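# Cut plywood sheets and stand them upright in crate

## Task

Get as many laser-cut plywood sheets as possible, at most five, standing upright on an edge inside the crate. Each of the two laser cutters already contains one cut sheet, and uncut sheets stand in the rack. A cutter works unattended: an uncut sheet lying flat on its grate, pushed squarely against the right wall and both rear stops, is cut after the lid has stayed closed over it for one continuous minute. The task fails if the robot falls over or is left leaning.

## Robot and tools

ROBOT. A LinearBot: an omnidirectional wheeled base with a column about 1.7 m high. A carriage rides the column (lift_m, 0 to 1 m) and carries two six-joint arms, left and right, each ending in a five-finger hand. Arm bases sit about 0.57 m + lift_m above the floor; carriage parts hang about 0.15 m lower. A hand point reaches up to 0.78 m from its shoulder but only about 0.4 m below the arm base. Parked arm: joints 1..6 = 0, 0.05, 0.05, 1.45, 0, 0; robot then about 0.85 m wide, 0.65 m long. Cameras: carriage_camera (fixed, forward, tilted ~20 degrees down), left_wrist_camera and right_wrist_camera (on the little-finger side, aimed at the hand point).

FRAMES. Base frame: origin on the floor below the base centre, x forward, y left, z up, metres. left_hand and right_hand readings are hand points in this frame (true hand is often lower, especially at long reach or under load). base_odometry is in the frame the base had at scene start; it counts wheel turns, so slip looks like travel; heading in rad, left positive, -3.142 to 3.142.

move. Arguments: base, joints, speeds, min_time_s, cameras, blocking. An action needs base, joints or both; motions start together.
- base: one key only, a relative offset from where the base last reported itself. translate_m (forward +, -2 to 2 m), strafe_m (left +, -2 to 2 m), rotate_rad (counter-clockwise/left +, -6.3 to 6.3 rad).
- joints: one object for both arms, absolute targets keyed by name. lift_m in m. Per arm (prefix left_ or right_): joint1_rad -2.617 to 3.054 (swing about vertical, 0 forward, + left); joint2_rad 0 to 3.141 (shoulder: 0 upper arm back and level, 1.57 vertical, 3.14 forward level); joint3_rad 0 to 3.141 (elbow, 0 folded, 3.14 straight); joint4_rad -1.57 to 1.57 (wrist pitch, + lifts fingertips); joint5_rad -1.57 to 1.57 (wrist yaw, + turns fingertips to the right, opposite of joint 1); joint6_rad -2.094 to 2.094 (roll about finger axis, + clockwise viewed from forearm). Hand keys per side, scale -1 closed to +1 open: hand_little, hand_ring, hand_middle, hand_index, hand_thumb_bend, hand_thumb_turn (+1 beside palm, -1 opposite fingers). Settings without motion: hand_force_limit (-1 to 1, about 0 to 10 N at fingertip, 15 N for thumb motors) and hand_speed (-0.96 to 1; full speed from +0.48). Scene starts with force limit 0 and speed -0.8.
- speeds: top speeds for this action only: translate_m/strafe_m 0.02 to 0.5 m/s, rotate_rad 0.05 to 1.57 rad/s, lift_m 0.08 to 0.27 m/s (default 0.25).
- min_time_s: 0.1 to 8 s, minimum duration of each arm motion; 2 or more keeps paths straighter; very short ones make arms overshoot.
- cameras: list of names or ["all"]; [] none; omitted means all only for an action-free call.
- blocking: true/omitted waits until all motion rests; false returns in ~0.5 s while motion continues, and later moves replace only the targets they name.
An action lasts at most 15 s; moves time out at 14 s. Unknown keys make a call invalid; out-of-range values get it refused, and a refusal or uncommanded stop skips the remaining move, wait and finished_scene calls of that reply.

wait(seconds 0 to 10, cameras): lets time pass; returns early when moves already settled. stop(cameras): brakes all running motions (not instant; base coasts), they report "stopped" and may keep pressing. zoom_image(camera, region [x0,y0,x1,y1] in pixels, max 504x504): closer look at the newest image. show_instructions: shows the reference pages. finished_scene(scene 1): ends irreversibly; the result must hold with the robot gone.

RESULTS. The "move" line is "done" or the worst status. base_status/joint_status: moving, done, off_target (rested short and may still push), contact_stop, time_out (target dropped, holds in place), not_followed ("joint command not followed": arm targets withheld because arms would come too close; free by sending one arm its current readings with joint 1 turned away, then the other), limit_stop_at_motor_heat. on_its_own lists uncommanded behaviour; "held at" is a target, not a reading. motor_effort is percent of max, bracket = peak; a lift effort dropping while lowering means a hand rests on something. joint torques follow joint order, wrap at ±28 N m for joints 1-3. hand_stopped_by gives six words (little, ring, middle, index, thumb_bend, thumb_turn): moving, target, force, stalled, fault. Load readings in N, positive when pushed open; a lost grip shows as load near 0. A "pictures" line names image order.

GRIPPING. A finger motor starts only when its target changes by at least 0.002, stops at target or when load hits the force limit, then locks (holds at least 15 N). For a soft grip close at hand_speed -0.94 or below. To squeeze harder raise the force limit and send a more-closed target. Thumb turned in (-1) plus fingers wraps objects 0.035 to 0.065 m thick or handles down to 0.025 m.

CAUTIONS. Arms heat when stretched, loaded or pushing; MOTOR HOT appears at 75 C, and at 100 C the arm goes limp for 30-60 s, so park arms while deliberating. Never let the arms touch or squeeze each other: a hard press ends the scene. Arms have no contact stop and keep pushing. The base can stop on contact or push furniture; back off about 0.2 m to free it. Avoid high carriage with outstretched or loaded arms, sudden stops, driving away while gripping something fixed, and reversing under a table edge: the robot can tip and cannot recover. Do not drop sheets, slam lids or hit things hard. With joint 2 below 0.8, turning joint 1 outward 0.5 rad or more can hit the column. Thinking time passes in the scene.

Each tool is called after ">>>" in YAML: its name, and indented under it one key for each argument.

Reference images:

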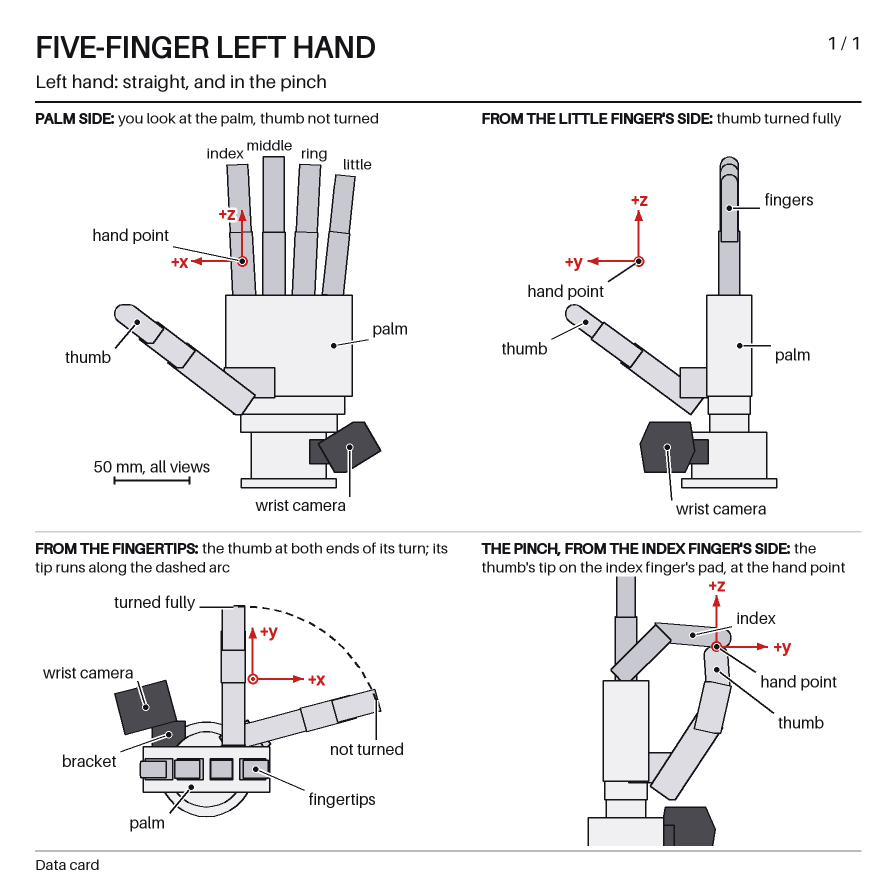

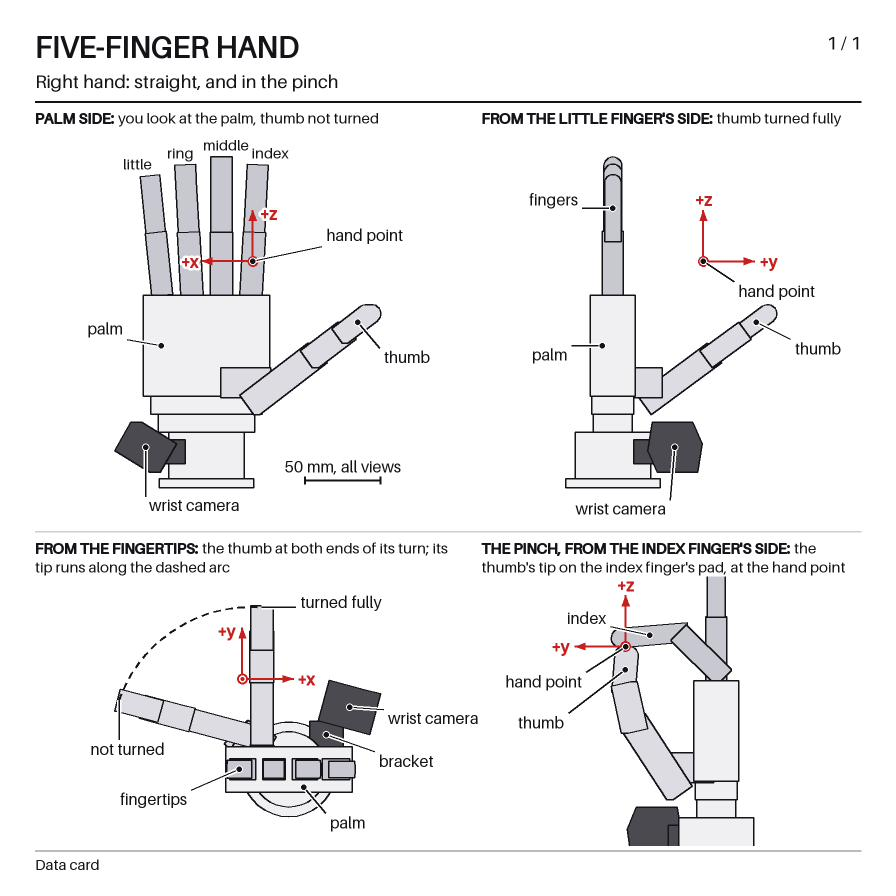

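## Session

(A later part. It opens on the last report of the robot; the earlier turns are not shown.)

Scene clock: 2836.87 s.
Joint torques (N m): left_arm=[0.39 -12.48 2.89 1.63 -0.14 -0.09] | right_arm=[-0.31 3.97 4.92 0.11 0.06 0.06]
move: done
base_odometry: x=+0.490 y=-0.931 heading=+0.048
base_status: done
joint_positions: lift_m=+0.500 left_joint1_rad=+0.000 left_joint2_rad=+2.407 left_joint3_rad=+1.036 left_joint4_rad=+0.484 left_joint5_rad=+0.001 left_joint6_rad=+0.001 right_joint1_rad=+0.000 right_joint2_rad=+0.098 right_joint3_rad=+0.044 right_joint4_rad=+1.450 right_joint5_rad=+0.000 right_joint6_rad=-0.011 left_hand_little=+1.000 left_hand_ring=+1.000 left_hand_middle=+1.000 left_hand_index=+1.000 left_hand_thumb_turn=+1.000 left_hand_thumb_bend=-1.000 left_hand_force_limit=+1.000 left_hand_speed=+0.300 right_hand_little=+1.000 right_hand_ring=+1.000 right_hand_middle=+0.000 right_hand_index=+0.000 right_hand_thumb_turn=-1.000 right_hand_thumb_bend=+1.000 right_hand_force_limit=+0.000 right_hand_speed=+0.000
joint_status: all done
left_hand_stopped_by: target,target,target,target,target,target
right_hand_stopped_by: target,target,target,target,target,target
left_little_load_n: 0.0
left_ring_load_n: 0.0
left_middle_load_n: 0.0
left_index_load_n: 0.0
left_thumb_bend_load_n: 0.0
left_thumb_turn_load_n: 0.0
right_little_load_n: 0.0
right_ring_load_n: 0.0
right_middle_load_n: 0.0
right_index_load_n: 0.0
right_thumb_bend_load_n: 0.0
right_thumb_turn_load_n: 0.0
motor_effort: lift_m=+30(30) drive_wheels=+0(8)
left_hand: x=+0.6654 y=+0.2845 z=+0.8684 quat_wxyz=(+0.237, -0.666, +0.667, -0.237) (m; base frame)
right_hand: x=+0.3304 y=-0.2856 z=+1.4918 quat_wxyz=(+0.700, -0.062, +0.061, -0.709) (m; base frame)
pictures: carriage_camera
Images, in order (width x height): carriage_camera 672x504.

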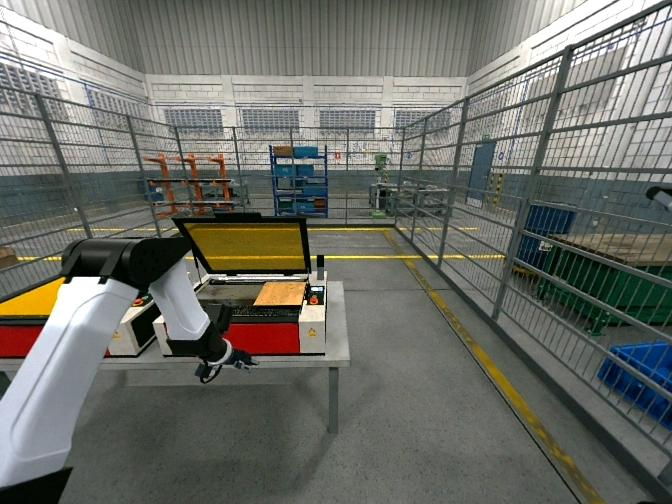

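>>> move:
  joints: {"lift_m": 0.53}

>>> move:
  base: {"translate_m": 0.405}
  speeds: {"translate_m": 0.2}
  cameras: ["carriage_camera"]

>>> zoom_image:
  camera: "carriage_camera"
  region: [140, 280, 340, 440]

Scene clock: 2842.43 s.
Joint torques (N m): left_arm=[0.27 -11.06 3.07 1.7 -0.12 -0.09] | right_arm=[-0.32 3.96 4.93 0.11 0.07 0.06]
move: done
base_odometry: x=+0.490 y=-0.931 heading=+0.048
base_status: not commanded
joint_positions: lift_m=+0.530 left_joint1_rad=+0.000 left_joint2_rad=+2.390 left_joint3_rad=+1.033 left_joint4_rad=+0.471 left_joint5_rad=+0.001 left_joint6_rad=+0.001 right_joint1_rad=+0.000 right_joint2_rad=+0.098 right_joint3_rad=+0.044 right_joint4_rad=+1.450 right_joint5_rad=+0.000 right_joint6_rad=-0.011 left_hand_little=+1.000 left_hand_ring=+1.000 left_hand_middle=+1.000 left_hand_index=+1.000 left_hand_thumb_turn=+1.000 left_hand_thumb_bend=-1.000 left_hand_force_limit=+1.000 left_hand_speed=+0.300 right_hand_little=+1.000 right_hand_ring=+1.000 right_hand_middle=+0.000 right_hand_index=+0.000 right_hand_thumb_turn=-1.000 right_hand_thumb_bend=+1.000 right_hand_force_limit=+0.000 right_hand_speed=+0.000
joint_status: all done
left_hand_stopped_by: target,target,target,target,target,target
right_hand_stopped_by: target,target,target,target,target,target
left_little_load_n: 0.0
left_ring_load_n: 0.0
left_middle_load_n: 0.0
left_index_load_n: 0.5
left_thumb_bend_load_n: 0.0
left_thumb_turn_load_n: 0.0
right_little_load_n: 0.0
right_ring_load_n: 0.0
right_middle_load_n: 0.0
right_index_load_n: -0.5
right_thumb_bend_load_n: 0.0
right_thumb_turn_load_n: -0.5
motor_effort: lift_m=+36(43) drive_wheels=+0(0)
left_hand: x=+0.6656 y=+0.2845 z=+0.9027 quat_wxyz=(+0.237, -0.666, +0.667, -0.238) (m; base frame)
right_hand: x=+0.3304 y=-0.2856 z=+1.5211 quat_wxyz=(+0.700, -0.062, +0.061, -0.709) (m; base frame)
pictures: none

Scene clock: 2845.57 s.
Joint torques (N m): left_arm=[0.32 -11.03 3.25 1.77 -0.13 -0.09] | right_arm=[-0.34 3.9 4.92 0.14 0.07 0.06]
move: done
base_odometry: x=+0.895 y=-0.912 heading=+0.048
base_status: done
joint_positions: lift_m=+0.530 left_joint1_rad=+0.000 left_joint2_rad=+2.390 left_joint3_rad=+1.033 left_joint4_rad=+0.471 left_joint5_rad=+0.001 left_joint6_rad=+0.001 right_joint1_rad=+0.000 right_joint2_rad=+0.098 right_joint3_rad=+0.044 right_joint4_rad=+1.449 right_joint5_rad=+0.000 right_joint6_rad=-0.011 left_hand_little=+1.000 left_hand_ring=+1.000 left_hand_middle=+1.000 left_hand_index=+1.000 left_hand_thumb_turn=+1.000 left_hand_thumb_bend=-1.000 left_hand_force_limit=+1.000 left_hand_speed=+0.300 right_hand_little=+1.000 right_hand_ring=+1.000 right_hand_middle=+0.000 right_hand_index=+0.000 right_hand_thumb_turn=-1.000 right_hand_thumb_bend=+1.000 right_hand_force_limit=+0.000 right_hand_speed=+0.000
joint_status: not commanded
left_hand_stopped_by: target,target,target,target,target,target
right_hand_stopped_by: target,target,target,target,target,target
left_little_load_n: 0.0
left_ring_load_n: 0.0
left_middle_load_n: 0.0
left_index_load_n: 0.0
left_thumb_bend_load_n: 0.0
left_thumb_turn_load_n: 0.0
right_little_load_n: 0.0
right_ring_load_n: 0.0
right_middle_load_n: 0.0
right_index_load_n: 0.0
right_thumb_bend_load_n: 0.0
right_thumb_turn_load_n: 0.0
motor_effort: lift_m=+36(36) drive_wheels=-2(11)
left_hand: x=+0.6656 y=+0.2845 z=+0.9027 quat_wxyz=(+0.237, -0.666, +0.667, -0.238) (m; base frame)
right_hand: x=+0.3306 y=-0.2856 z=+1.5211 quat_wxyz=(+0.700, -0.062, +0.062, -0.708) (m; base frame)
pictures: carriage_camera
Images, in order (width x height): carriage_camera 672x504.

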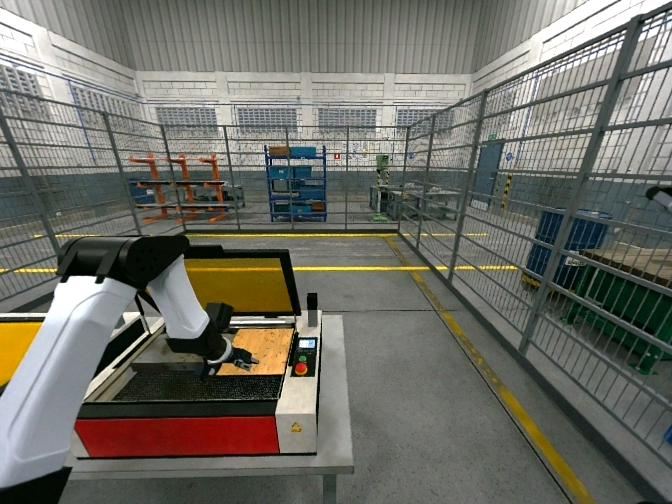

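Scaled by 2.520 from the camera's 672x504 image, which has a finer 960x720 frame.

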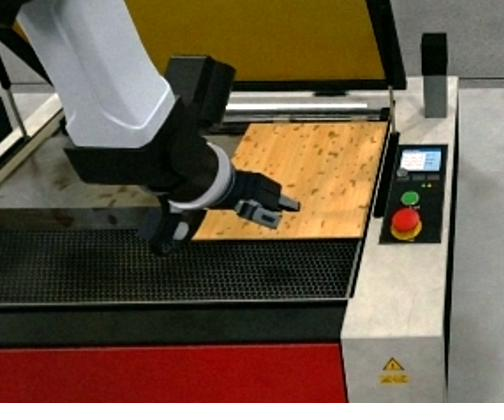

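>>> move:
  joints: {"lift_m": 0.412}
  speeds: {"lift_m": 0.12}

>>> move:
  base: {"translate_m": 0.075}
  speeds: {"translate_m": 0.08}
  cameras: ["carriage_camera"]

>>> zoom_image:
  camera: "carriage_camera"
  region: [140, 280, 340, 440]

Scene clock: 2850.73 s.
Joint torques (N m): left_arm=[0.35 -10.7 3.25 1.79 -0.13 -0.09] | right_arm=[-0.32 3.96 4.98 0.11 0.07 0.06]
move: done
base_odometry: x=+0.895 y=-0.912 heading=+0.048
base_status: not commanded
joint_positions: lift_m=+0.412 left_joint1_rad=+0.000 left_joint2_rad=+2.388 left_joint3_rad=+1.033 left_joint4_rad=+0.468 left_joint5_rad=+0.001 left_joint6_rad=+0.001 right_joint1_rad=+0.000 right_joint2_rad=+0.098 right_joint3_rad=+0.044 right_joint4_rad=+1.449 right_joint5_rad=+0.000 right_joint6_rad=-0.011 left_hand_little=+1.000 left_hand_ring=+1.000 left_hand_middle=+1.000 left_hand_index=+1.000 left_hand_thumb_turn=+1.000 left_hand_thumb_bend=-1.000 left_hand_force_limit=+1.000 left_hand_speed=+0.300 right_hand_little=+1.000 right_hand_ring=+1.000 right_hand_middle=+0.000 right_hand_index=+0.000 right_hand_thumb_turn=-1.000 right_hand_thumb_bend=+1.000 right_hand_force_limit=+0.000 right_hand_speed=+0.000
joint_status: all done
left_hand_stopped_by: target,target,target,target,target,target
right_hand_stopped_by: target,target,target,target,target,target
left_little_load_n: 0.0
left_ring_load_n: 0.0
left_middle_load_n: 0.0
left_index_load_n: 0.0
left_thumb_bend_load_n: 0.0
left_thumb_turn_load_n: 0.0
right_little_load_n: 0.0
right_ring_load_n: 0.0
right_middle_load_n: 0.0
right_index_load_n: 0.0
right_thumb_bend_load_n: 0.0
right_thumb_turn_load_n: 0.0
motor_effort: lift_m=+30(30) drive_wheels=-2(4)
left_hand: x=+0.6655 y=+0.2845 z=+0.7859 quat_wxyz=(+0.237, -0.666, +0.667, -0.237) (m; base frame)
right_hand: x=+0.3306 y=-0.2856 z=+1.4037 quat_wxyz=(+0.700, -0.062, +0.062, -0.708) (m; base frame)
pictures: none

Scene clock: 2852.30 s.
Joint torques (N m): left_arm=[0.32 -10.63 4.22 2.33 -0.1 -0.08] | right_arm=[-0.32 3.95 4.93 0.11 0.07 0.06]
move: done
base_odometry: x=+0.969 y=-0.909 heading=+0.047
base_status: done
joint_positions: lift_m=+0.412 left_joint1_rad=+0.000 left_joint2_rad=+2.388 left_joint3_rad=+1.021 left_joint4_rad=+0.409 left_joint5_rad=-0.001 left_joint6_rad=-0.001 right_joint1_rad=+0.000 right_joint2_rad=+0.098 right_joint3_rad=+0.044 right_joint4_rad=+1.449 right_joint5_rad=+0.000 right_joint6_rad=-0.011 left_hand_little=+1.000 left_hand_ring=+1.000 left_hand_middle=+1.000 left_hand_index=+1.000 left_hand_thumb_turn=+1.000 left_hand_thumb_bend=-1.000 left_hand_force_limit=+1.000 left_hand_speed=+0.300 right_hand_little=+1.000 right_hand_ring=+1.000 right_hand_middle=+0.000 right_hand_index=+0.000 right_hand_thumb_turn=-1.000 right_hand_thumb_bend=+1.000 right_hand_force_limit=+0.000 right_hand_speed=+0.000
joint_status: not commanded
left_hand_stopped_by: target,target,target,target,target,target
right_hand_stopped_by: target,target,target,target,target,target
left_little_load_n: -0.5
left_ring_load_n: 0.0
left_middle_load_n: -0.5
left_index_load_n: 0.0
left_thumb_bend_load_n: 0.0
left_thumb_turn_load_n: 0.0
right_little_load_n: 0.0
right_ring_load_n: 0.0
right_middle_load_n: 0.0
right_index_load_n: 0.0
right_thumb_bend_load_n: 0.0
right_thumb_turn_load_n: 0.0
motor_effort: lift_m=+30(30) drive_wheels=+4(10)
left_hand: x=+0.6453 y=+0.2848 z=+0.7765 quat_wxyz=(+0.213, -0.674, +0.674, -0.213) (m; base frame)
right_hand: x=+0.3306 y=-0.2856 z=+1.4037 quat_wxyz=(+0.700, -0.062, +0.062, -0.708) (m; base frame)
pictures: carriage_camera
Images, in order (width x height): carriage_camera 672x504.

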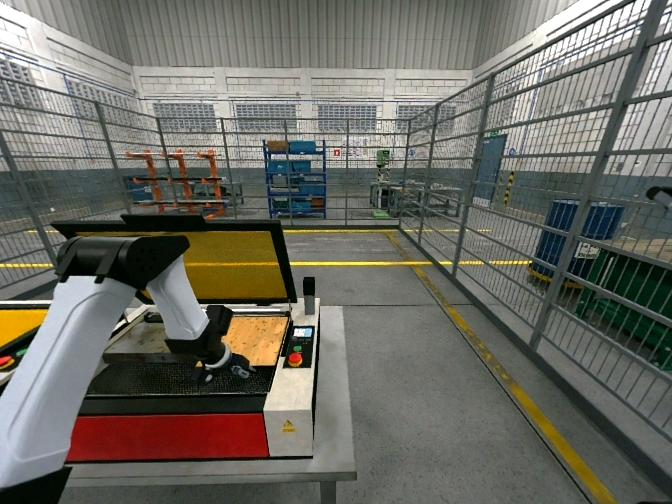

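Scaled by 2.520 from the camera's 672x504 image, which has a finer 960x720 frame.

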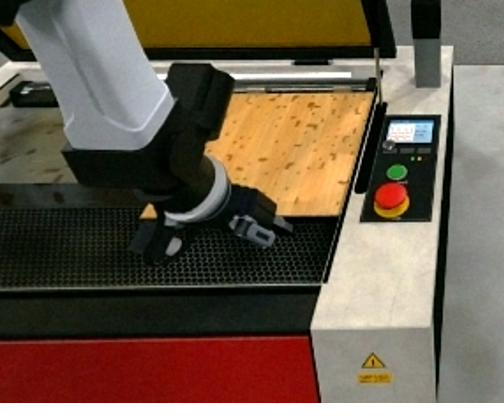

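>>> move:
  base: {"translate_m": -0.03}
  speeds: {"translate_m": 0.1}

>>> move:
  joints: {"lift_m": 0.4}
  speeds: {"lift_m": 0.08}

>>> move:
  base: {"translate_m": 0.025}
  speeds: {"translate_m": 0.05}
  cameras: ["carriage_camera", "left_wrist_camera"]

>>> zoom_image:
  camera: "carriage_camera"
  region: [190, 320, 290, 420]

Scene clock: 2864.23 s.
Joint torques (N m): left_arm=[0.18 -10.69 4.11 1.97 -0.11 -0.07] | right_arm=[-0.32 4.01 4.97 0.11 0.07 0.06]
move: done
base_odometry: x=+0.939 y=-0.910 heading=+0.047
base_status: done
joint_positions: lift_m=+0.412 left_joint1_rad=+0.000 left_joint2_rad=+2.388 left_joint3_rad=+1.021 left_joint4_rad=+0.448 left_joint5_rad=-0.001 left_joint6_rad=-0.001 right_joint1_rad=+0.000 right_joint2_rad=+0.098 right_joint3_rad=+0.044 right_joint4_rad=+1.449 right_joint5_rad=+0.000 right_joint6_rad=-0.011 left_hand_little=+1.000 left_hand_ring=+1.000 left_hand_middle=+1.000 left_hand_index=+1.000 left_hand_thumb_turn=+1.000 left_hand_thumb_bend=-1.000 left_hand_force_limit=+1.000 left_hand_speed=+0.300 right_hand_little=+1.000 right_hand_ring=+1.000 right_hand_middle=+0.000 right_hand_index=+0.000 right_hand_thumb_turn=-1.000 right_hand_thumb_bend=+1.000 right_hand_force_limit=+0.000 right_hand_speed=+0.000
joint_status: not commanded
left_hand_stopped_by: target,target,target,target,target,target
right_hand_stopped_by: target,target,target,target,target,target
left_little_load_n: 0.0
left_ring_load_n: 0.0
left_middle_load_n: 0.0
left_index_load_n: 0.0
left_thumb_bend_load_n: 0.0
left_thumb_turn_load_n: 0.0
right_little_load_n: 0.0
right_ring_load_n: 0.0
right_middle_load_n: 0.0
right_index_load_n: 0.0
right_thumb_bend_load_n: 0.0
right_thumb_turn_load_n: 0.0
motor_effort: lift_m=+30(30) drive_wheels=+0(8)
left_hand: x=+0.6553 y=+0.2847 z=+0.7809 quat_wxyz=(+0.227, -0.670, +0.670, -0.227) (m; base frame)
right_hand: x=+0.3307 y=-0.2856 z=+1.4036 quat_wxyz=(+0.700, -0.062, +0.062, -0.708) (m; base frame)
pictures: none

Scene clock: 2864.77 s.
Joint torques (N m): left_arm=[0.32 -10.65 4.21 1.81 -0.11 -0.08] | right_arm=[-0.32 3.95 4.92 0.11 0.07 0.06]
move: done
base_odometry: x=+0.939 y=-0.910 heading=+0.047
base_status: not commanded
joint_positions: lift_m=+0.400 left_joint1_rad=+0.000 left_joint2_rad=+2.387 left_joint3_rad=+1.021 left_joint4_rad=+0.466 left_joint5_rad=-0.001 left_joint6_rad=-0.001 right_joint1_rad=+0.000 right_joint2_rad=+0.098 right_joint3_rad=+0.044 right_joint4_rad=+1.449 right_joint5_rad=+0.000 right_joint6_rad=-0.011 left_hand_little=+1.000 left_hand_ring=+1.000 left_hand_middle=+1.000 left_hand_index=+1.000 left_hand_thumb_turn=+1.000 left_hand_thumb_bend=-1.000 left_hand_force_limit=+1.000 left_hand_speed=+0.300 right_hand_little=+1.000 right_hand_ring=+1.000 right_hand_middle=+0.000 right_hand_index=+0.000 right_hand_thumb_turn=-1.000 right_hand_thumb_bend=+1.000 right_hand_force_limit=+0.000 right_hand_speed=+0.000
joint_status: all done
left_hand_stopped_by: target,target,target,target,target,target
right_hand_stopped_by: target,target,target,target,target,target
left_little_load_n: 0.0
left_ring_load_n: 0.0
left_middle_load_n: 0.0
left_index_load_n: 0.0
left_thumb_bend_load_n: 0.0
left_thumb_turn_load_n: 0.0
right_little_load_n: 0.0
right_ring_load_n: 0.0
right_middle_load_n: 0.0
right_index_load_n: 0.0
right_thumb_bend_load_n: 0.0
right_thumb_turn_load_n: 0.0
motor_effort: lift_m=+30(30) drive_wheels=+2(3)
left_hand: x=+0.6600 y=+0.2847 z=+0.7715 quat_wxyz=(+0.233, -0.668, +0.667, -0.233) (m; base frame)
right_hand: x=+0.3306 y=-0.2856 z=+1.3917 quat_wxyz=(+0.700, -0.062, +0.062, -0.708) (m; base frame)
pictures: none

Scene clock: 2865.77 s.
Joint torques (N m): left_arm=[0.32 -8.94 4.77 2.24 -0.11 0.23] | right_arm=[-0.32 3.95 4.93 0.1 0.07 0.06]
move: done
base_odometry: x=+0.964 y=-0.909 heading=+0.047
base_status: done
joint_positions: lift_m=+0.400 left_joint1_rad=+0.000 left_joint2_rad=+2.367 left_joint3_rad=+1.015 left_joint4_rad=+0.422 left_joint5_rad=-0.001 left_joint6_rad=-0.025 right_joint1_rad=+0.000 right_joint2_rad=+0.098 right_joint3_rad=+0.044 right_joint4_rad=+1.449 right_joint5_rad=+0.000 right_joint6_rad=-0.011 left_hand_little=+1.000 left_hand_ring=+1.000 left_hand_middle=+1.000 left_hand_index=+1.000 left_hand_thumb_turn=+1.000 left_hand_thumb_bend=-1.000 left_hand_force_limit=+1.000 left_hand_speed=+0.300 right_hand_little=+1.000 right_hand_ring=+1.000 right_hand_middle=+0.000 right_hand_index=+0.000 right_hand_thumb_turn=-1.000 right_hand_thumb_bend=+1.000 right_hand_force_limit=+0.000 right_hand_speed=+0.000
joint_status: not commanded
left_hand_stopped_by: target,target,target,target,target,target
right_hand_stopped_by: target,target,target,target,target,target
left_little_load_n: -2.5
left_ring_load_n: -1.0
left_middle_load_n: 1.0
left_index_load_n: 0.0
left_thumb_bend_load_n: 0.0
left_thumb_turn_load_n: 0.0
right_little_load_n: 0.0
right_ring_load_n: 0.0
right_middle_load_n: 0.0
right_index_load_n: 0.0
right_thumb_bend_load_n: 0.0
right_thumb_turn_load_n: 0.0
motor_effort: lift_m=+30(30) drive_wheels=+4(11)
left_hand: x=+0.6524 y=+0.2833 z=+0.7735 quat_wxyz=(+0.220, -0.679, +0.663, -0.225) (m; base frame)
right_hand: x=+0.3306 y=-0.2856 z=+1.3917 quat_wxyz=(+0.700, -0.062, +0.062, -0.708) (m; base frame)
pictures: carriage_camera, left_wrist_camera
Images, in order (width x height): carriage_camera 672x504, left_wrist_camera 672x504.

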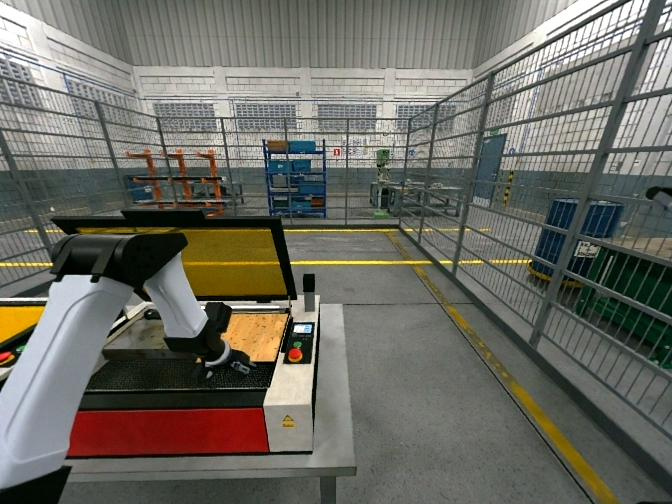

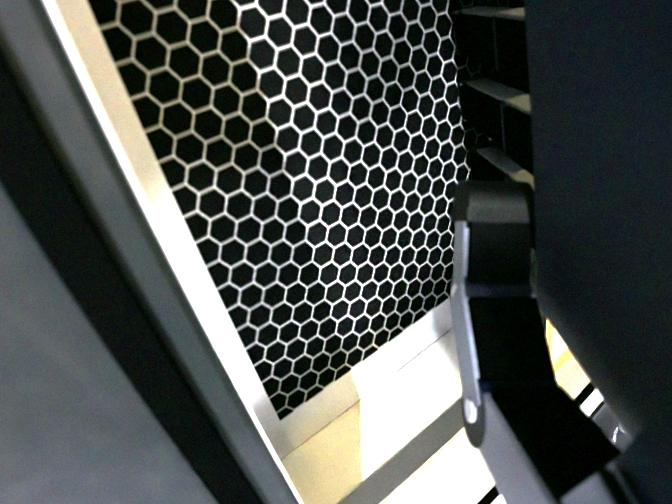

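Scaled by 5.040 from the camera's 672x504 image, which has a finer 960x720 frame.

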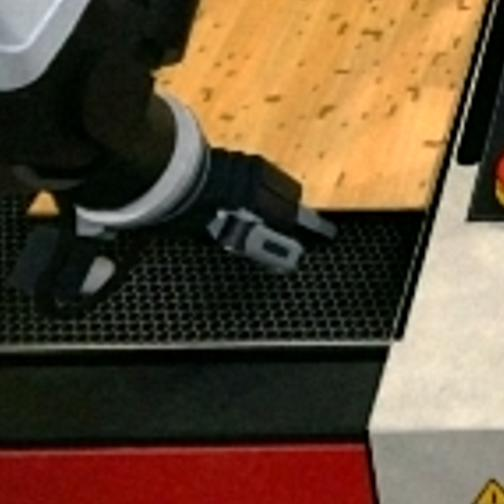

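>>> move:
  joints: {"lift_m": 0.41}
  speeds: {"lift_m": 0.08}

>>> move:
  base: {"translate_m": 0.012}
  speeds: {"translate_m": 0.05}

>>> move:
  joints: {"lift_m": 0.45, "left_joint4_rad": 0.5}
  speeds: {"lift_m": 0.08}
  cameras: ["carriage_camera"]

>>> zoom_image:
  camera: "carriage_camera"
  region: [160, 280, 320, 420]

Scene clock: 2879.63 s.
Joint torques (N m): left_arm=[0.4 -8.94 4.75 2.25 -0.11 0.11] | right_arm=[-0.32 4.03 4.92 0.14 0.07 0.06]
move: done
base_odometry: x=+0.964 y=-0.909 heading=+0.047
base_status: not commanded
joint_positions: lift_m=+0.410 left_joint1_rad=+0.000 left_joint2_rad=+2.368 left_joint3_rad=+1.015 left_joint4_rad=+0.421 left_joint5_rad=-0.001 left_joint6_rad=-0.016 right_joint1_rad=+0.000 right_joint2_rad=+0.098 right_joint3_rad=+0.044 right_joint4_rad=+1.449 right_joint5_rad=+0.000 right_joint6_rad=-0.011 left_hand_little=+1.000 left_hand_ring=+1.000 left_hand_middle=+1.000 left_hand_index=+1.000 left_hand_thumb_turn=+1.000 left_hand_thumb_bend=-1.000 left_hand_force_limit=+1.000 left_hand_speed=+0.300 right_hand_little=+1.000 right_hand_ring=+1.000 right_hand_middle=+0.000 right_hand_index=+0.000 right_hand_thumb_turn=-1.000 right_hand_thumb_bend=+1.000 right_hand_force_limit=+0.000 right_hand_speed=+0.000
joint_status: all done
left_hand_stopped_by: target,target,target,target,target,target
right_hand_stopped_by: target,target,target,target,target,target
left_little_load_n: -0.5
left_ring_load_n: 0.0
left_middle_load_n: 0.0
left_index_load_n: 0.0
left_thumb_bend_load_n: 0.0
left_thumb_turn_load_n: 0.0
right_little_load_n: 0.0
right_ring_load_n: 0.0
right_middle_load_n: 0.0
right_index_load_n: 0.0
right_thumb_bend_load_n: -0.5
right_thumb_turn_load_n: 0.0
motor_effort: lift_m=+37(43) drive_wheels=+4(5)
left_hand: x=+0.6514 y=+0.2838 z=+0.7820 quat_wxyz=(+0.220, -0.677, +0.666, -0.223) (m; base frame)
right_hand: x=+0.3306 y=-0.2856 z=+1.4010 quat_wxyz=(+0.700, -0.062, +0.062, -0.708) (m; base frame)
pictures: none

Scene clock: 2880.37 s.
Joint torques (N m): left_arm=[0.32 -9.01 4.74 2.67 -0.12 0.19] | right_arm=[-0.34 4.01 4.93 0.14 0.06 0.06]
move: done
base_odometry: x=+0.976 y=-0.909 heading=+0.047
base_status: done
joint_positions: lift_m=+0.410 left_joint1_rad=+0.000 left_joint2_rad=+2.368 left_joint3_rad=+1.014 left_joint4_rad=+0.377 left_joint5_rad=+0.000 left_joint6_rad=-0.022 right_joint1_rad=+0.000 right_joint2_rad=+0.098 right_joint3_rad=+0.044 right_joint4_rad=+1.447 right_joint5_rad=+0.000 right_joint6_rad=-0.011 left_hand_little=+1.000 left_hand_ring=+1.000 left_hand_middle=+1.000 left_hand_index=+1.000 left_hand_thumb_turn=+1.000 left_hand_thumb_bend=-1.000 left_hand_force_limit=+1.000 left_hand_speed=+0.300 right_hand_little=+1.000 right_hand_ring=+1.000 right_hand_middle=+0.000 right_hand_index=+0.000 right_hand_thumb_turn=-1.000 right_hand_thumb_bend=+1.000 right_hand_force_limit=+0.000 right_hand_speed=+0.000
joint_status: not commanded
left_hand_stopped_by: target,target,target,target,target,target
right_hand_stopped_by: target,target,target,target,target,target
left_little_load_n: -2.0
left_ring_load_n: -1.0
left_middle_load_n: 0.5
left_index_load_n: 0.0
left_thumb_bend_load_n: 0.0
left_thumb_turn_load_n: 0.0
right_little_load_n: 0.0
right_ring_load_n: 0.0
right_middle_load_n: 0.0
right_index_load_n: 0.0
right_thumb_bend_load_n: 0.0
right_thumb_turn_load_n: 0.5
motor_effort: lift_m=+37(37) drive_wheels=+5(12)
left_hand: x=+0.6402 y=+0.2833 z=+0.7774 quat_wxyz=(+0.205, -0.683, +0.669, -0.209) (m; base frame)
right_hand: x=+0.3312 y=-0.2856 z=+1.4008 quat_wxyz=(+0.700, -0.063, +0.062, -0.708) (m; base frame)
pictures: none

Scene clock: 2881.23 s.
Joint torques (N m): left_arm=[0.34 -9.4 4.66 2.82 -0.11 0.15] | right_arm=[-0.31 3.97 4.93 0.14 0.07 0.06]
move: off_target
base_odometry: x=+0.976 y=-0.909 heading=+0.047
base_status: not commanded
joint_positions: lift_m=+0.450 left_joint1_rad=+0.000 left_joint2_rad=+2.371 left_joint3_rad=+1.014 left_joint4_rad=+0.396 left_joint5_rad=+0.000 left_joint6_rad=-0.019 right_joint1_rad=+0.000 right_joint2_rad=+0.098 right_joint3_rad=+0.044 right_joint4_rad=+1.448 right_joint5_rad=+0.000 right_joint6_rad=-0.011 left_hand_little=+1.000 left_hand_ring=+1.000 left_hand_middle=+1.000 left_hand_index=+1.000 left_hand_thumb_turn=+1.000 left_hand_thumb_bend=-1.000 left_hand_force_limit=+1.000 left_hand_speed=+0.300 right_hand_little=+1.000 right_hand_ring=+1.000 right_hand_middle=+0.000 right_hand_index=+0.000 right_hand_thumb_turn=-1.000 right_hand_thumb_bend=+1.000 right_hand_force_limit=+0.000 right_hand_speed=+0.000
joint_status: left_joint4_rad off_target (ended at +0.396, target +0.500); the others done
left_hand_stopped_by: target,target,target,target,target,target
right_hand_stopped_by: target,target,target,target,target,target
left_little_load_n: -1.0
left_ring_load_n: 0.0
left_middle_load_n: 0.0
left_index_load_n: 0.0
left_thumb_bend_load_n: 0.0
left_thumb_turn_load_n: 0.0
right_little_load_n: 0.0
right_ring_load_n: 0.0
right_middle_load_n: 0.0
right_index_load_n: 0.0
right_thumb_bend_load_n: 0.0
right_thumb_turn_load_n: 0.0
motor_effort: lift_m=+36(42) drive_wheels=+4(5)
left_hand: x=+0.6441 y=+0.2835 z=+0.8181 quat_wxyz=(+0.210, -0.681, +0.668, -0.214) (m; base frame)
right_hand: x=+0.3310 y=-0.2856 z=+1.4409 quat_wxyz=(+0.700, -0.063, +0.062, -0.708) (m; base frame)
pictures: carriage_camera
Images, in order (width x height): carriage_camera 672x504.

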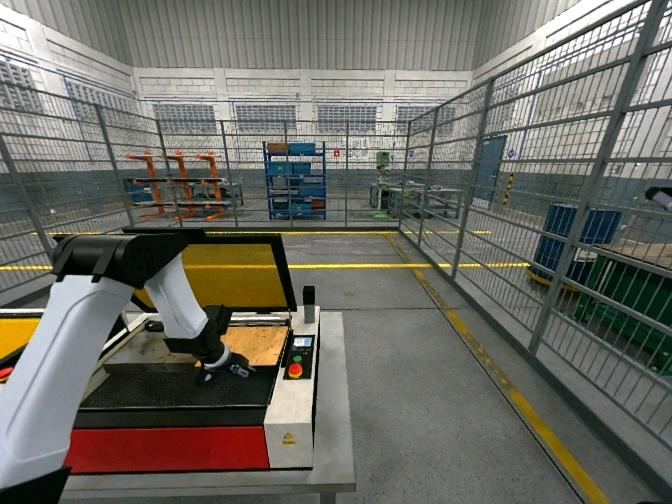

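Scaled by 3.150 from the camera's 672x504 image, which has a finer 960x720 frame.

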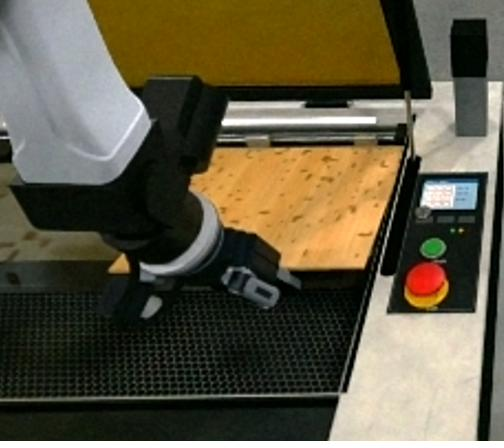

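>>> move:
  base: {"translate_m": 0.01}
  joints: {"lift_m": 0.47, "left_joint4_rad": 0.56}
  speeds: {"translate_m": 0.05, "lift_m": 0.08}
  cameras: ["carriage_camera"]

>>> zoom_image:
  camera: "carriage_camera"
  region: [160, 280, 320, 420]

>>> move:
  joints: {"lift_m": 0.50, "left_joint4_rad": 0.68}
  speeds: {"lift_m": 0.08}
  cameras: ["carriage_camera"]

>>> zoom_image:
  camera: "carriage_camera"
  region: [160, 280, 320, 420]

Scene clock: 2886.77 s.
Joint torques (N m): left_arm=[0.34 -9.55 4.92 2.28 -0.12 0.05] | right_arm=[-0.32 3.9 4.93 0.14 0.07 0.06]
move: done
base_odometry: x=+0.986 y=-0.908 heading=+0.046
base_status: done
joint_positions: lift_m=+0.470 left_joint1_rad=+0.000 left_joint2_rad=+2.373 left_joint3_rad=+1.014 left_joint4_rad=+0.524 left_joint5_rad=+0.000 left_joint6_rad=-0.011 right_joint1_rad=+0.000 right_joint2_rad=+0.098 right_joint3_rad=+0.044 right_joint4_rad=+1.446 right_joint5_rad=+0.000 right_joint6_rad=-0.011 left_hand_little=+1.000 left_hand_ring=+1.000 left_hand_middle=+1.000 left_hand_index=+1.000 left_hand_thumb_turn=+1.000 left_hand_thumb_bend=-1.000 left_hand_force_limit=+1.000 left_hand_speed=+0.300 right_hand_little=+1.000 right_hand_ring=+1.000 right_hand_middle=+0.000 right_hand_index=+0.000 right_hand_thumb_turn=-1.000 right_hand_thumb_bend=+1.000 right_hand_force_limit=+0.000 right_hand_speed=+0.000
joint_status: all done
left_hand_stopped_by: target,target,target,target,target,target
right_hand_stopped_by: target,target,target,target,target,target
left_little_load_n: 0.0
left_ring_load_n: 0.0
left_middle_load_n: 0.0
left_index_load_n: -0.5
left_thumb_bend_load_n: 0.0
left_thumb_turn_load_n: 0.0
right_little_load_n: 0.0
right_ring_load_n: 0.0
right_middle_load_n: 0.0
right_index_load_n: 0.0
right_thumb_bend_load_n: 0.0
right_thumb_turn_load_n: 0.0
motor_effort: lift_m=+36(42) drive_wheels=+3(10)
left_hand: x=+0.6748 y=+0.2840 z=+0.8525 quat_wxyz=(+0.253, -0.663, +0.656, -0.256) (m; base frame)
right_hand: x=+0.3315 y=-0.2856 z=+1.4607 quat_wxyz=(+0.700, -0.063, +0.063, -0.708) (m; base frame)
pictures: carriage_camera
Images, in order (width x height): carriage_camera 672x504.

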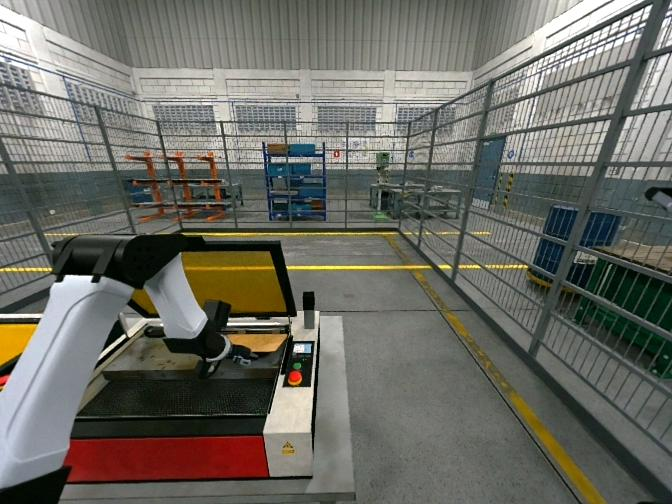

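Scaled by 3.150 from the camera's 672x504 image, which has a finer 960x720 frame.

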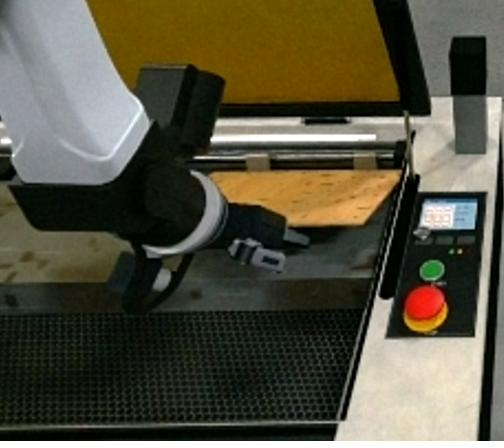

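Scene clock: 2887.57 s.
Joint torques (N m): left_arm=[0.32 -9.66 5.03 2.4 -0.11 0.05] | right_arm=[-0.32 3.97 4.93 0.16 0.06 0.06]
move: done
base_odometry: x=+0.986 y=-0.908 heading=+0.046
base_status: not commanded
joint_positions: lift_m=+0.500 left_joint1_rad=+0.000 left_joint2_rad=+2.373 left_joint3_rad=+1.014 left_joint4_rad=+0.649 left_joint5_rad=+0.000 left_joint6_rad=-0.011 right_joint1_rad=+0.000 right_joint2_rad=+0.098 right_joint3_rad=+0.044 right_joint4_rad=+1.446 right_joint5_rad=+0.000 right_joint6_rad=-0.011 left_hand_little=+1.000 left_hand_ring=+1.000 left_hand_middle=+1.000 left_hand_index=+1.000 left_hand_thumb_turn=+1.000 left_hand_thumb_bend=-1.000 left_hand_force_limit=+1.000 left_hand_speed=+0.300 right_hand_little=+1.000 right_hand_ring=+1.000 right_hand_middle=+0.000 right_hand_index=+0.000 right_hand_thumb_turn=-1.000 right_hand_thumb_bend=+1.000 right_hand_force_limit=+0.000 right_hand_speed=+0.000
joint_status: all done
left_hand_stopped_by: target,target,target,target,target,target
right_hand_stopped_by: target,target,target,target,target,target
left_little_load_n: 0.0
left_ring_load_n: 0.0
left_middle_load_n: 0.0
left_index_load_n: 0.0
left_thumb_bend_load_n: 0.0
left_thumb_turn_load_n: 0.0
right_little_load_n: 0.0
right_ring_load_n: 0.0
right_middle_load_n: 0.0
right_index_load_n: 0.0
right_thumb_bend_load_n: 0.0
right_thumb_turn_load_n: 0.0
motor_effort: lift_m=+36(43) drive_wheels=+3(3)
left_hand: x=+0.7036 y=+0.2840 z=+0.9013 quat_wxyz=(+0.293, -0.646, +0.639, -0.297) (m; base frame)
right_hand: x=+0.3314 y=-0.2856 z=+1.4907 quat_wxyz=(+0.700, -0.063, +0.063, -0.708) (m; base frame)
pictures: carriage_camera
Images, in order (width x height): carriage_camera 672x504.

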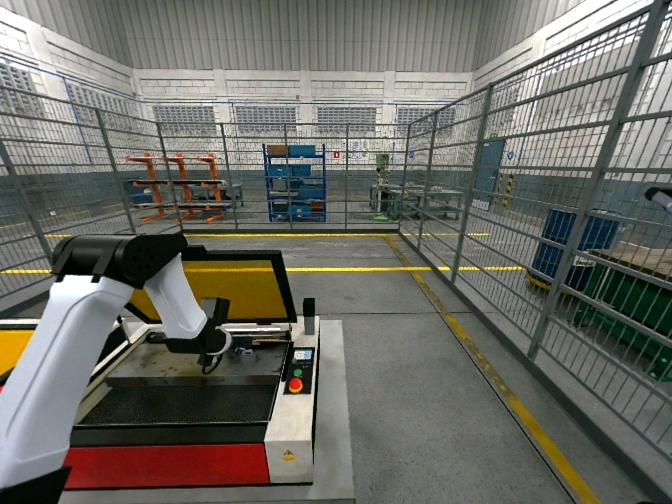

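Scaled by 3.150 from the camera's 672x504 image, which has a finer 960x720 frame.

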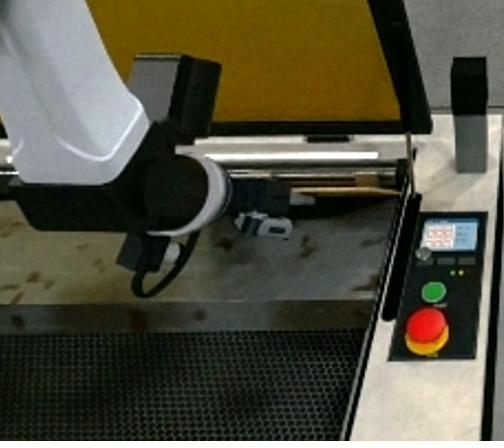

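>>> move:
  base: {"translate_m": 0.015}
  joints: {"lift_m": 0.52, "left_joint4_rad": 0.88}
  speeds: {"translate_m": 0.05, "lift_m": 0.08}
  cameras: ["carriage_camera"]

>>> move:
  base: {"translate_m": 0.015}
  joints: {"lift_m": 0.535, "left_joint4_rad": 1.0}
  speeds: {"translate_m": 0.05, "lift_m": 0.08}
  cameras: ["carriage_camera"]

>>> zoom_image:
  camera: "carriage_camera"
  region: [160, 260, 340, 400]

Scene clock: 2891.43 s.
Joint torques (N m): left_arm=[0.31 -9.85 5.22 2.63 -0.11 0.03] | right_arm=[-0.31 3.95 4.92 0.13 0.07 0.06]
move: done
base_odometry: x=+1.001 y=-0.908 heading=+0.046
base_status: done
joint_positions: lift_m=+0.520 left_joint1_rad=+0.000 left_joint2_rad=+2.373 left_joint3_rad=+1.014 left_joint4_rad=+0.850 left_joint5_rad=+0.000 left_joint6_rad=-0.010 right_joint1_rad=+0.000 right_joint2_rad=+0.098 right_joint3_rad=+0.044 right_joint4_rad=+1.447 right_joint5_rad=+0.000 right_joint6_rad=-0.011 left_hand_little=+1.000 left_hand_ring=+1.000 left_hand_middle=+1.000 left_hand_index=+1.000 left_hand_thumb_turn=+1.000 left_hand_thumb_bend=-1.000 left_hand_force_limit=+1.000 left_hand_speed=+0.300 right_hand_little=+1.000 right_hand_ring=+1.000 right_hand_middle=+0.000 right_hand_index=+0.000 right_hand_thumb_turn=-1.000 right_hand_thumb_bend=+1.000 right_hand_force_limit=+0.000 right_hand_speed=+0.000
joint_status: all done
left_hand_stopped_by: target,target,target,target,target,target
right_hand_stopped_by: target,target,target,target,target,target
left_little_load_n: 0.0
left_ring_load_n: 0.0
left_middle_load_n: 0.0
left_index_load_n: 0.0
left_thumb_bend_load_n: 0.0
left_thumb_turn_load_n: 0.0
right_little_load_n: 0.0
right_ring_load_n: 0.0
right_middle_load_n: 0.0
right_index_load_n: 0.0
right_thumb_bend_load_n: 0.0
right_thumb_turn_load_n: 0.0
motor_effort: lift_m=+36(43) drive_wheels=+3(10)
left_hand: x=+0.7442 y=+0.2840 z=+0.9586 quat_wxyz=(+0.356, -0.612, +0.607, -0.360) (m; base frame)
right_hand: x=+0.3312 y=-0.2856 z=+1.5108 quat_wxyz=(+0.700, -0.063, +0.062, -0.708) (m; base frame)
pictures: carriage_camera
Images, in order (width x height): carriage_camera 672x504.

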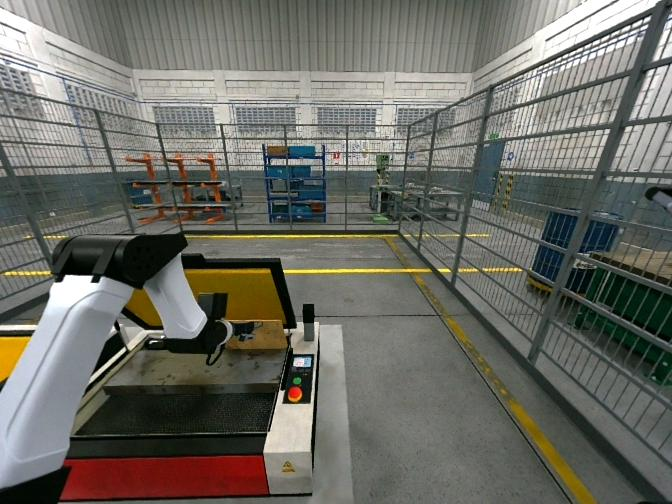

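Scene clock: 2892.23 s.
Joint torques (N m): left_arm=[0.16 -9.92 5.3 2.69 -0.11 0.03] | right_arm=[-0.32 3.97 4.92 0.14 0.06 0.06]
move: done
base_odometry: x=+1.016 y=-0.907 heading=+0.046
base_status: done
joint_positions: lift_m=+0.535 left_joint1_rad=+0.000 left_joint2_rad=+2.373 left_joint3_rad=+1.014 left_joint4_rad=+0.977 left_joint5_rad=+0.000 left_joint6_rad=-0.009 right_joint1_rad=+0.000 right_joint2_rad=+0.098 right_joint3_rad=+0.044 right_joint4_rad=+1.449 right_joint5_rad=+0.000 right_joint6_rad=-0.011 left_hand_little=+1.000 left_hand_ring=+1.000 left_hand_middle=+1.000 left_hand_index=+1.000 left_hand_thumb_turn=+1.000 left_hand_thumb_bend=-1.000 left_hand_force_limit=+1.000 left_hand_speed=+0.300 right_hand_little=+1.000 right_hand_ring=+1.000 right_hand_middle=+0.000 right_hand_index=+0.000 right_hand_thumb_turn=-1.000 right_hand_thumb_bend=+1.000 right_hand_force_limit=+0.000 right_hand_speed=+0.000
joint_status: all done
left_hand_stopped_by: target,target,target,target,target,target
right_hand_stopped_by: target,target,target,target,target,target
left_little_load_n: 0.0
left_ring_load_n: 0.0
left_middle_load_n: 0.0
left_index_load_n: 0.0
left_thumb_bend_load_n: 0.0
left_thumb_turn_load_n: 0.0
right_little_load_n: 0.0
right_ring_load_n: 0.0
right_middle_load_n: 0.0
right_index_load_n: 0.0
right_thumb_bend_load_n: 0.0
right_thumb_turn_load_n: 0.0
motor_effort: lift_m=+36(44) drive_wheels=-1(12)
left_hand: x=+0.7657 y=+0.2840 z=+1.0009 quat_wxyz=(+0.394, -0.588, +0.583, -0.398) (m; base frame)
right_hand: x=+0.3307 y=-0.2856 z=+1.5260 quat_wxyz=(+0.700, -0.062, +0.062, -0.708) (m; base frame)
pictures: carriage_camera
Images, in order (width x height): carriage_camera 672x504.

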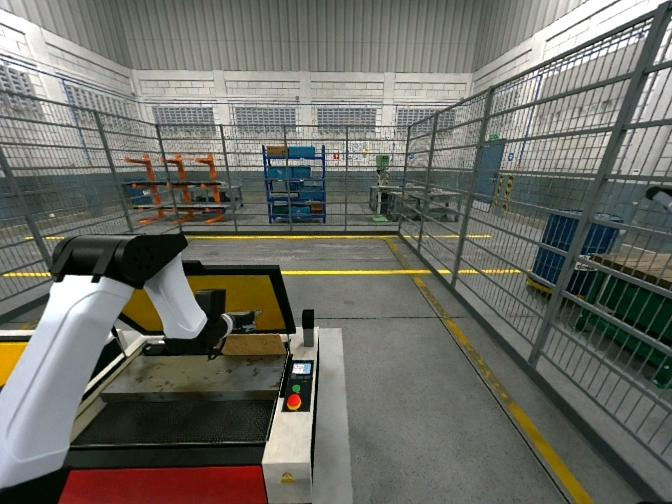

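Scaled by 2.800 from the camera's 672x504 image, which has a finer 960x720 frame.

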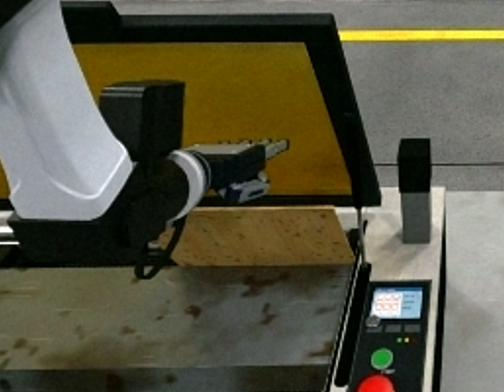

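>>> move:
  base: {"translate_m": -0.21}
  speeds: {"translate_m": 0.15}

>>> move:
  joints: {"left_joint1_rad": 0, "left_joint2_rad": 2.492, "left_joint3_rad": 1.454, "left_joint4_rad": 1.488, "left_joint5_rad": 0, "left_joint6_rad": 0, "lift_m": 0.3, "left_hand_thumb_bend": 1, "left_hand_thumb_turn": -1}
  min_time_s: 2
  cameras: ["carriage_camera"]

>>> zoom_image:
  camera: "carriage_camera"
  region: [160, 200, 360, 350]

Scene clock: 2898.63 s.
Joint torques (N m): left_arm=[0.31 -9.91 5.31 2.66 -0.11 0.04] | right_arm=[-0.32 3.96 4.93 0.12 0.07 0.06]
move: done
base_odometry: x=+0.807 y=-0.917 heading=+0.045
base_status: done
joint_positions: lift_m=+0.535 left_joint1_rad=+0.000 left_joint2_rad=+2.373 left_joint3_rad=+1.014 left_joint4_rad=+0.981 left_joint5_rad=+0.000 left_joint6_rad=-0.009 right_joint1_rad=+0.000 right_joint2_rad=+0.098 right_joint3_rad=+0.044 right_joint4_rad=+1.449 right_joint5_rad=+0.000 right_joint6_rad=-0.011 left_hand_little=+1.000 left_hand_ring=+1.000 left_hand_middle=+1.000 left_hand_index=+1.000 left_hand_thumb_turn=+1.000 left_hand_thumb_bend=-1.000 left_hand_force_limit=+1.000 left_hand_speed=+0.300 right_hand_little=+1.000 right_hand_ring=+1.000 right_hand_middle=+0.000 right_hand_index=+0.000 right_hand_thumb_turn=-1.000 right_hand_thumb_bend=+1.000 right_hand_force_limit=+0.000 right_hand_speed=+0.000
joint_status: not commanded
left_hand_stopped_by: target,target,target,target,target,target
right_hand_stopped_by: target,target,target,target,target,target
left_little_load_n: 0.0
left_ring_load_n: 0.0
left_middle_load_n: 0.0
left_index_load_n: 0.0
left_thumb_bend_load_n: 0.0
left_thumb_turn_load_n: 0.0
right_little_load_n: -0.5
right_ring_load_n: 0.0
right_middle_load_n: 0.0
right_index_load_n: 0.0
right_thumb_bend_load_n: 0.0
right_thumb_turn_load_n: 0.0
motor_effort: lift_m=+37(37) drive_wheels=+2(9)
left_hand: x=+0.7663 y=+0.2840 z=+1.0017 quat_wxyz=(+0.395, -0.588, +0.583, -0.399) (m; base frame)
right_hand: x=+0.3307 y=-0.2856 z=+1.5260 quat_wxyz=(+0.700, -0.062, +0.062, -0.708) (m; base frame)
pictures: none

Scene clock: 2900.93 s.
Joint torques (N m): left_arm=[0.35 -9.66 7.73 2.46 -0.12 0.03] | right_arm=[-0.32 3.96 4.93 0.12 0.07 0.06]
move: done
base_odometry: x=+0.807 y=-0.917 heading=+0.046
base_status: not commanded
joint_positions: lift_m=+0.300 left_joint1_rad=+0.000 left_joint2_rad=+2.475 left_joint3_rad=+1.427 left_joint4_rad=+1.466 left_joint5_rad=+0.000 left_joint6_rad=-0.009 right_joint1_rad=+0.000 right_joint2_rad=+0.098 right_joint3_rad=+0.044 right_joint4_rad=+1.449 right_joint5_rad=+0.000 right_joint6_rad=-0.011 left_hand_little=+1.000 left_hand_ring=+1.000 left_hand_middle=+1.000 left_hand_index=+1.000 left_hand_thumb_turn=-1.000 left_hand_thumb_bend=+1.000 left_hand_force_limit=+1.000 left_hand_speed=+0.300 right_hand_little=+1.000 right_hand_ring=+1.000 right_hand_middle=+0.000 right_hand_index=+0.000 right_hand_thumb_turn=-1.000 right_hand_thumb_bend=+1.000 right_hand_force_limit=+0.000 right_hand_speed=+0.000
joint_status: all done
left_hand_stopped_by: target,target,target,target,target,target
right_hand_stopped_by: target,target,target,target,target,target
left_little_load_n: 0.0
left_ring_load_n: 0.0
left_middle_load_n: 0.0
left_index_load_n: 0.0
left_thumb_bend_load_n: 0.0
left_thumb_turn_load_n: 0.0
right_little_load_n: 0.0
right_ring_load_n: 0.0
right_middle_load_n: 0.0
right_index_load_n: 0.0
right_thumb_bend_load_n: 0.0
right_thumb_turn_load_n: 0.0
motor_effort: lift_m=+30(31) drive_wheels=+1(2)
left_hand: x=+0.8904 y=+0.2840 z=+1.0005 quat_wxyz=(+0.590, -0.387, +0.384, -0.596) (m; base frame)
right_hand: x=+0.3307 y=-0.2856 z=+1.2916 quat_wxyz=(+0.700, -0.062, +0.062, -0.708) (m; base frame)
pictures: carriage_camera
Images, in order (width x height): carriage_camera 672x504.

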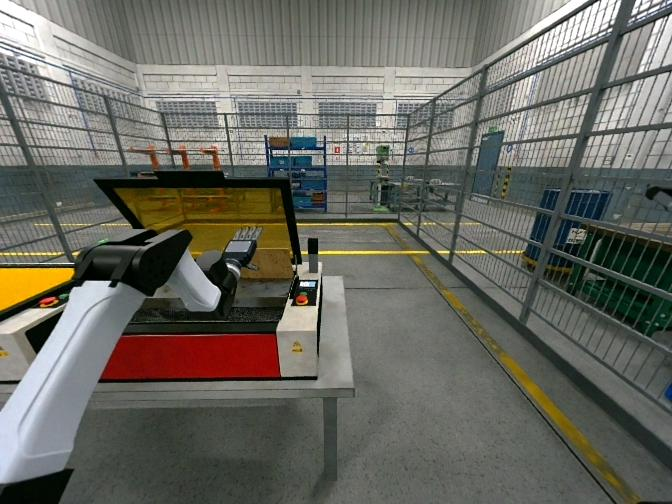

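Scaled by 2.520 from the camera's 672x504 image, which has a finer 960x720 frame.

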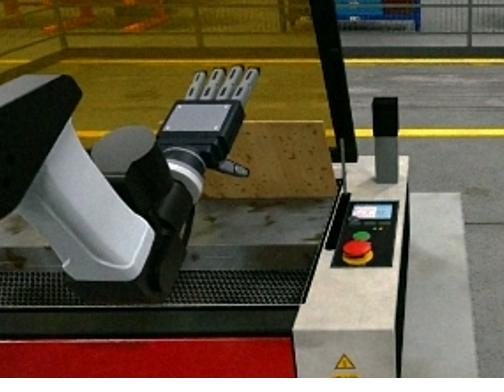

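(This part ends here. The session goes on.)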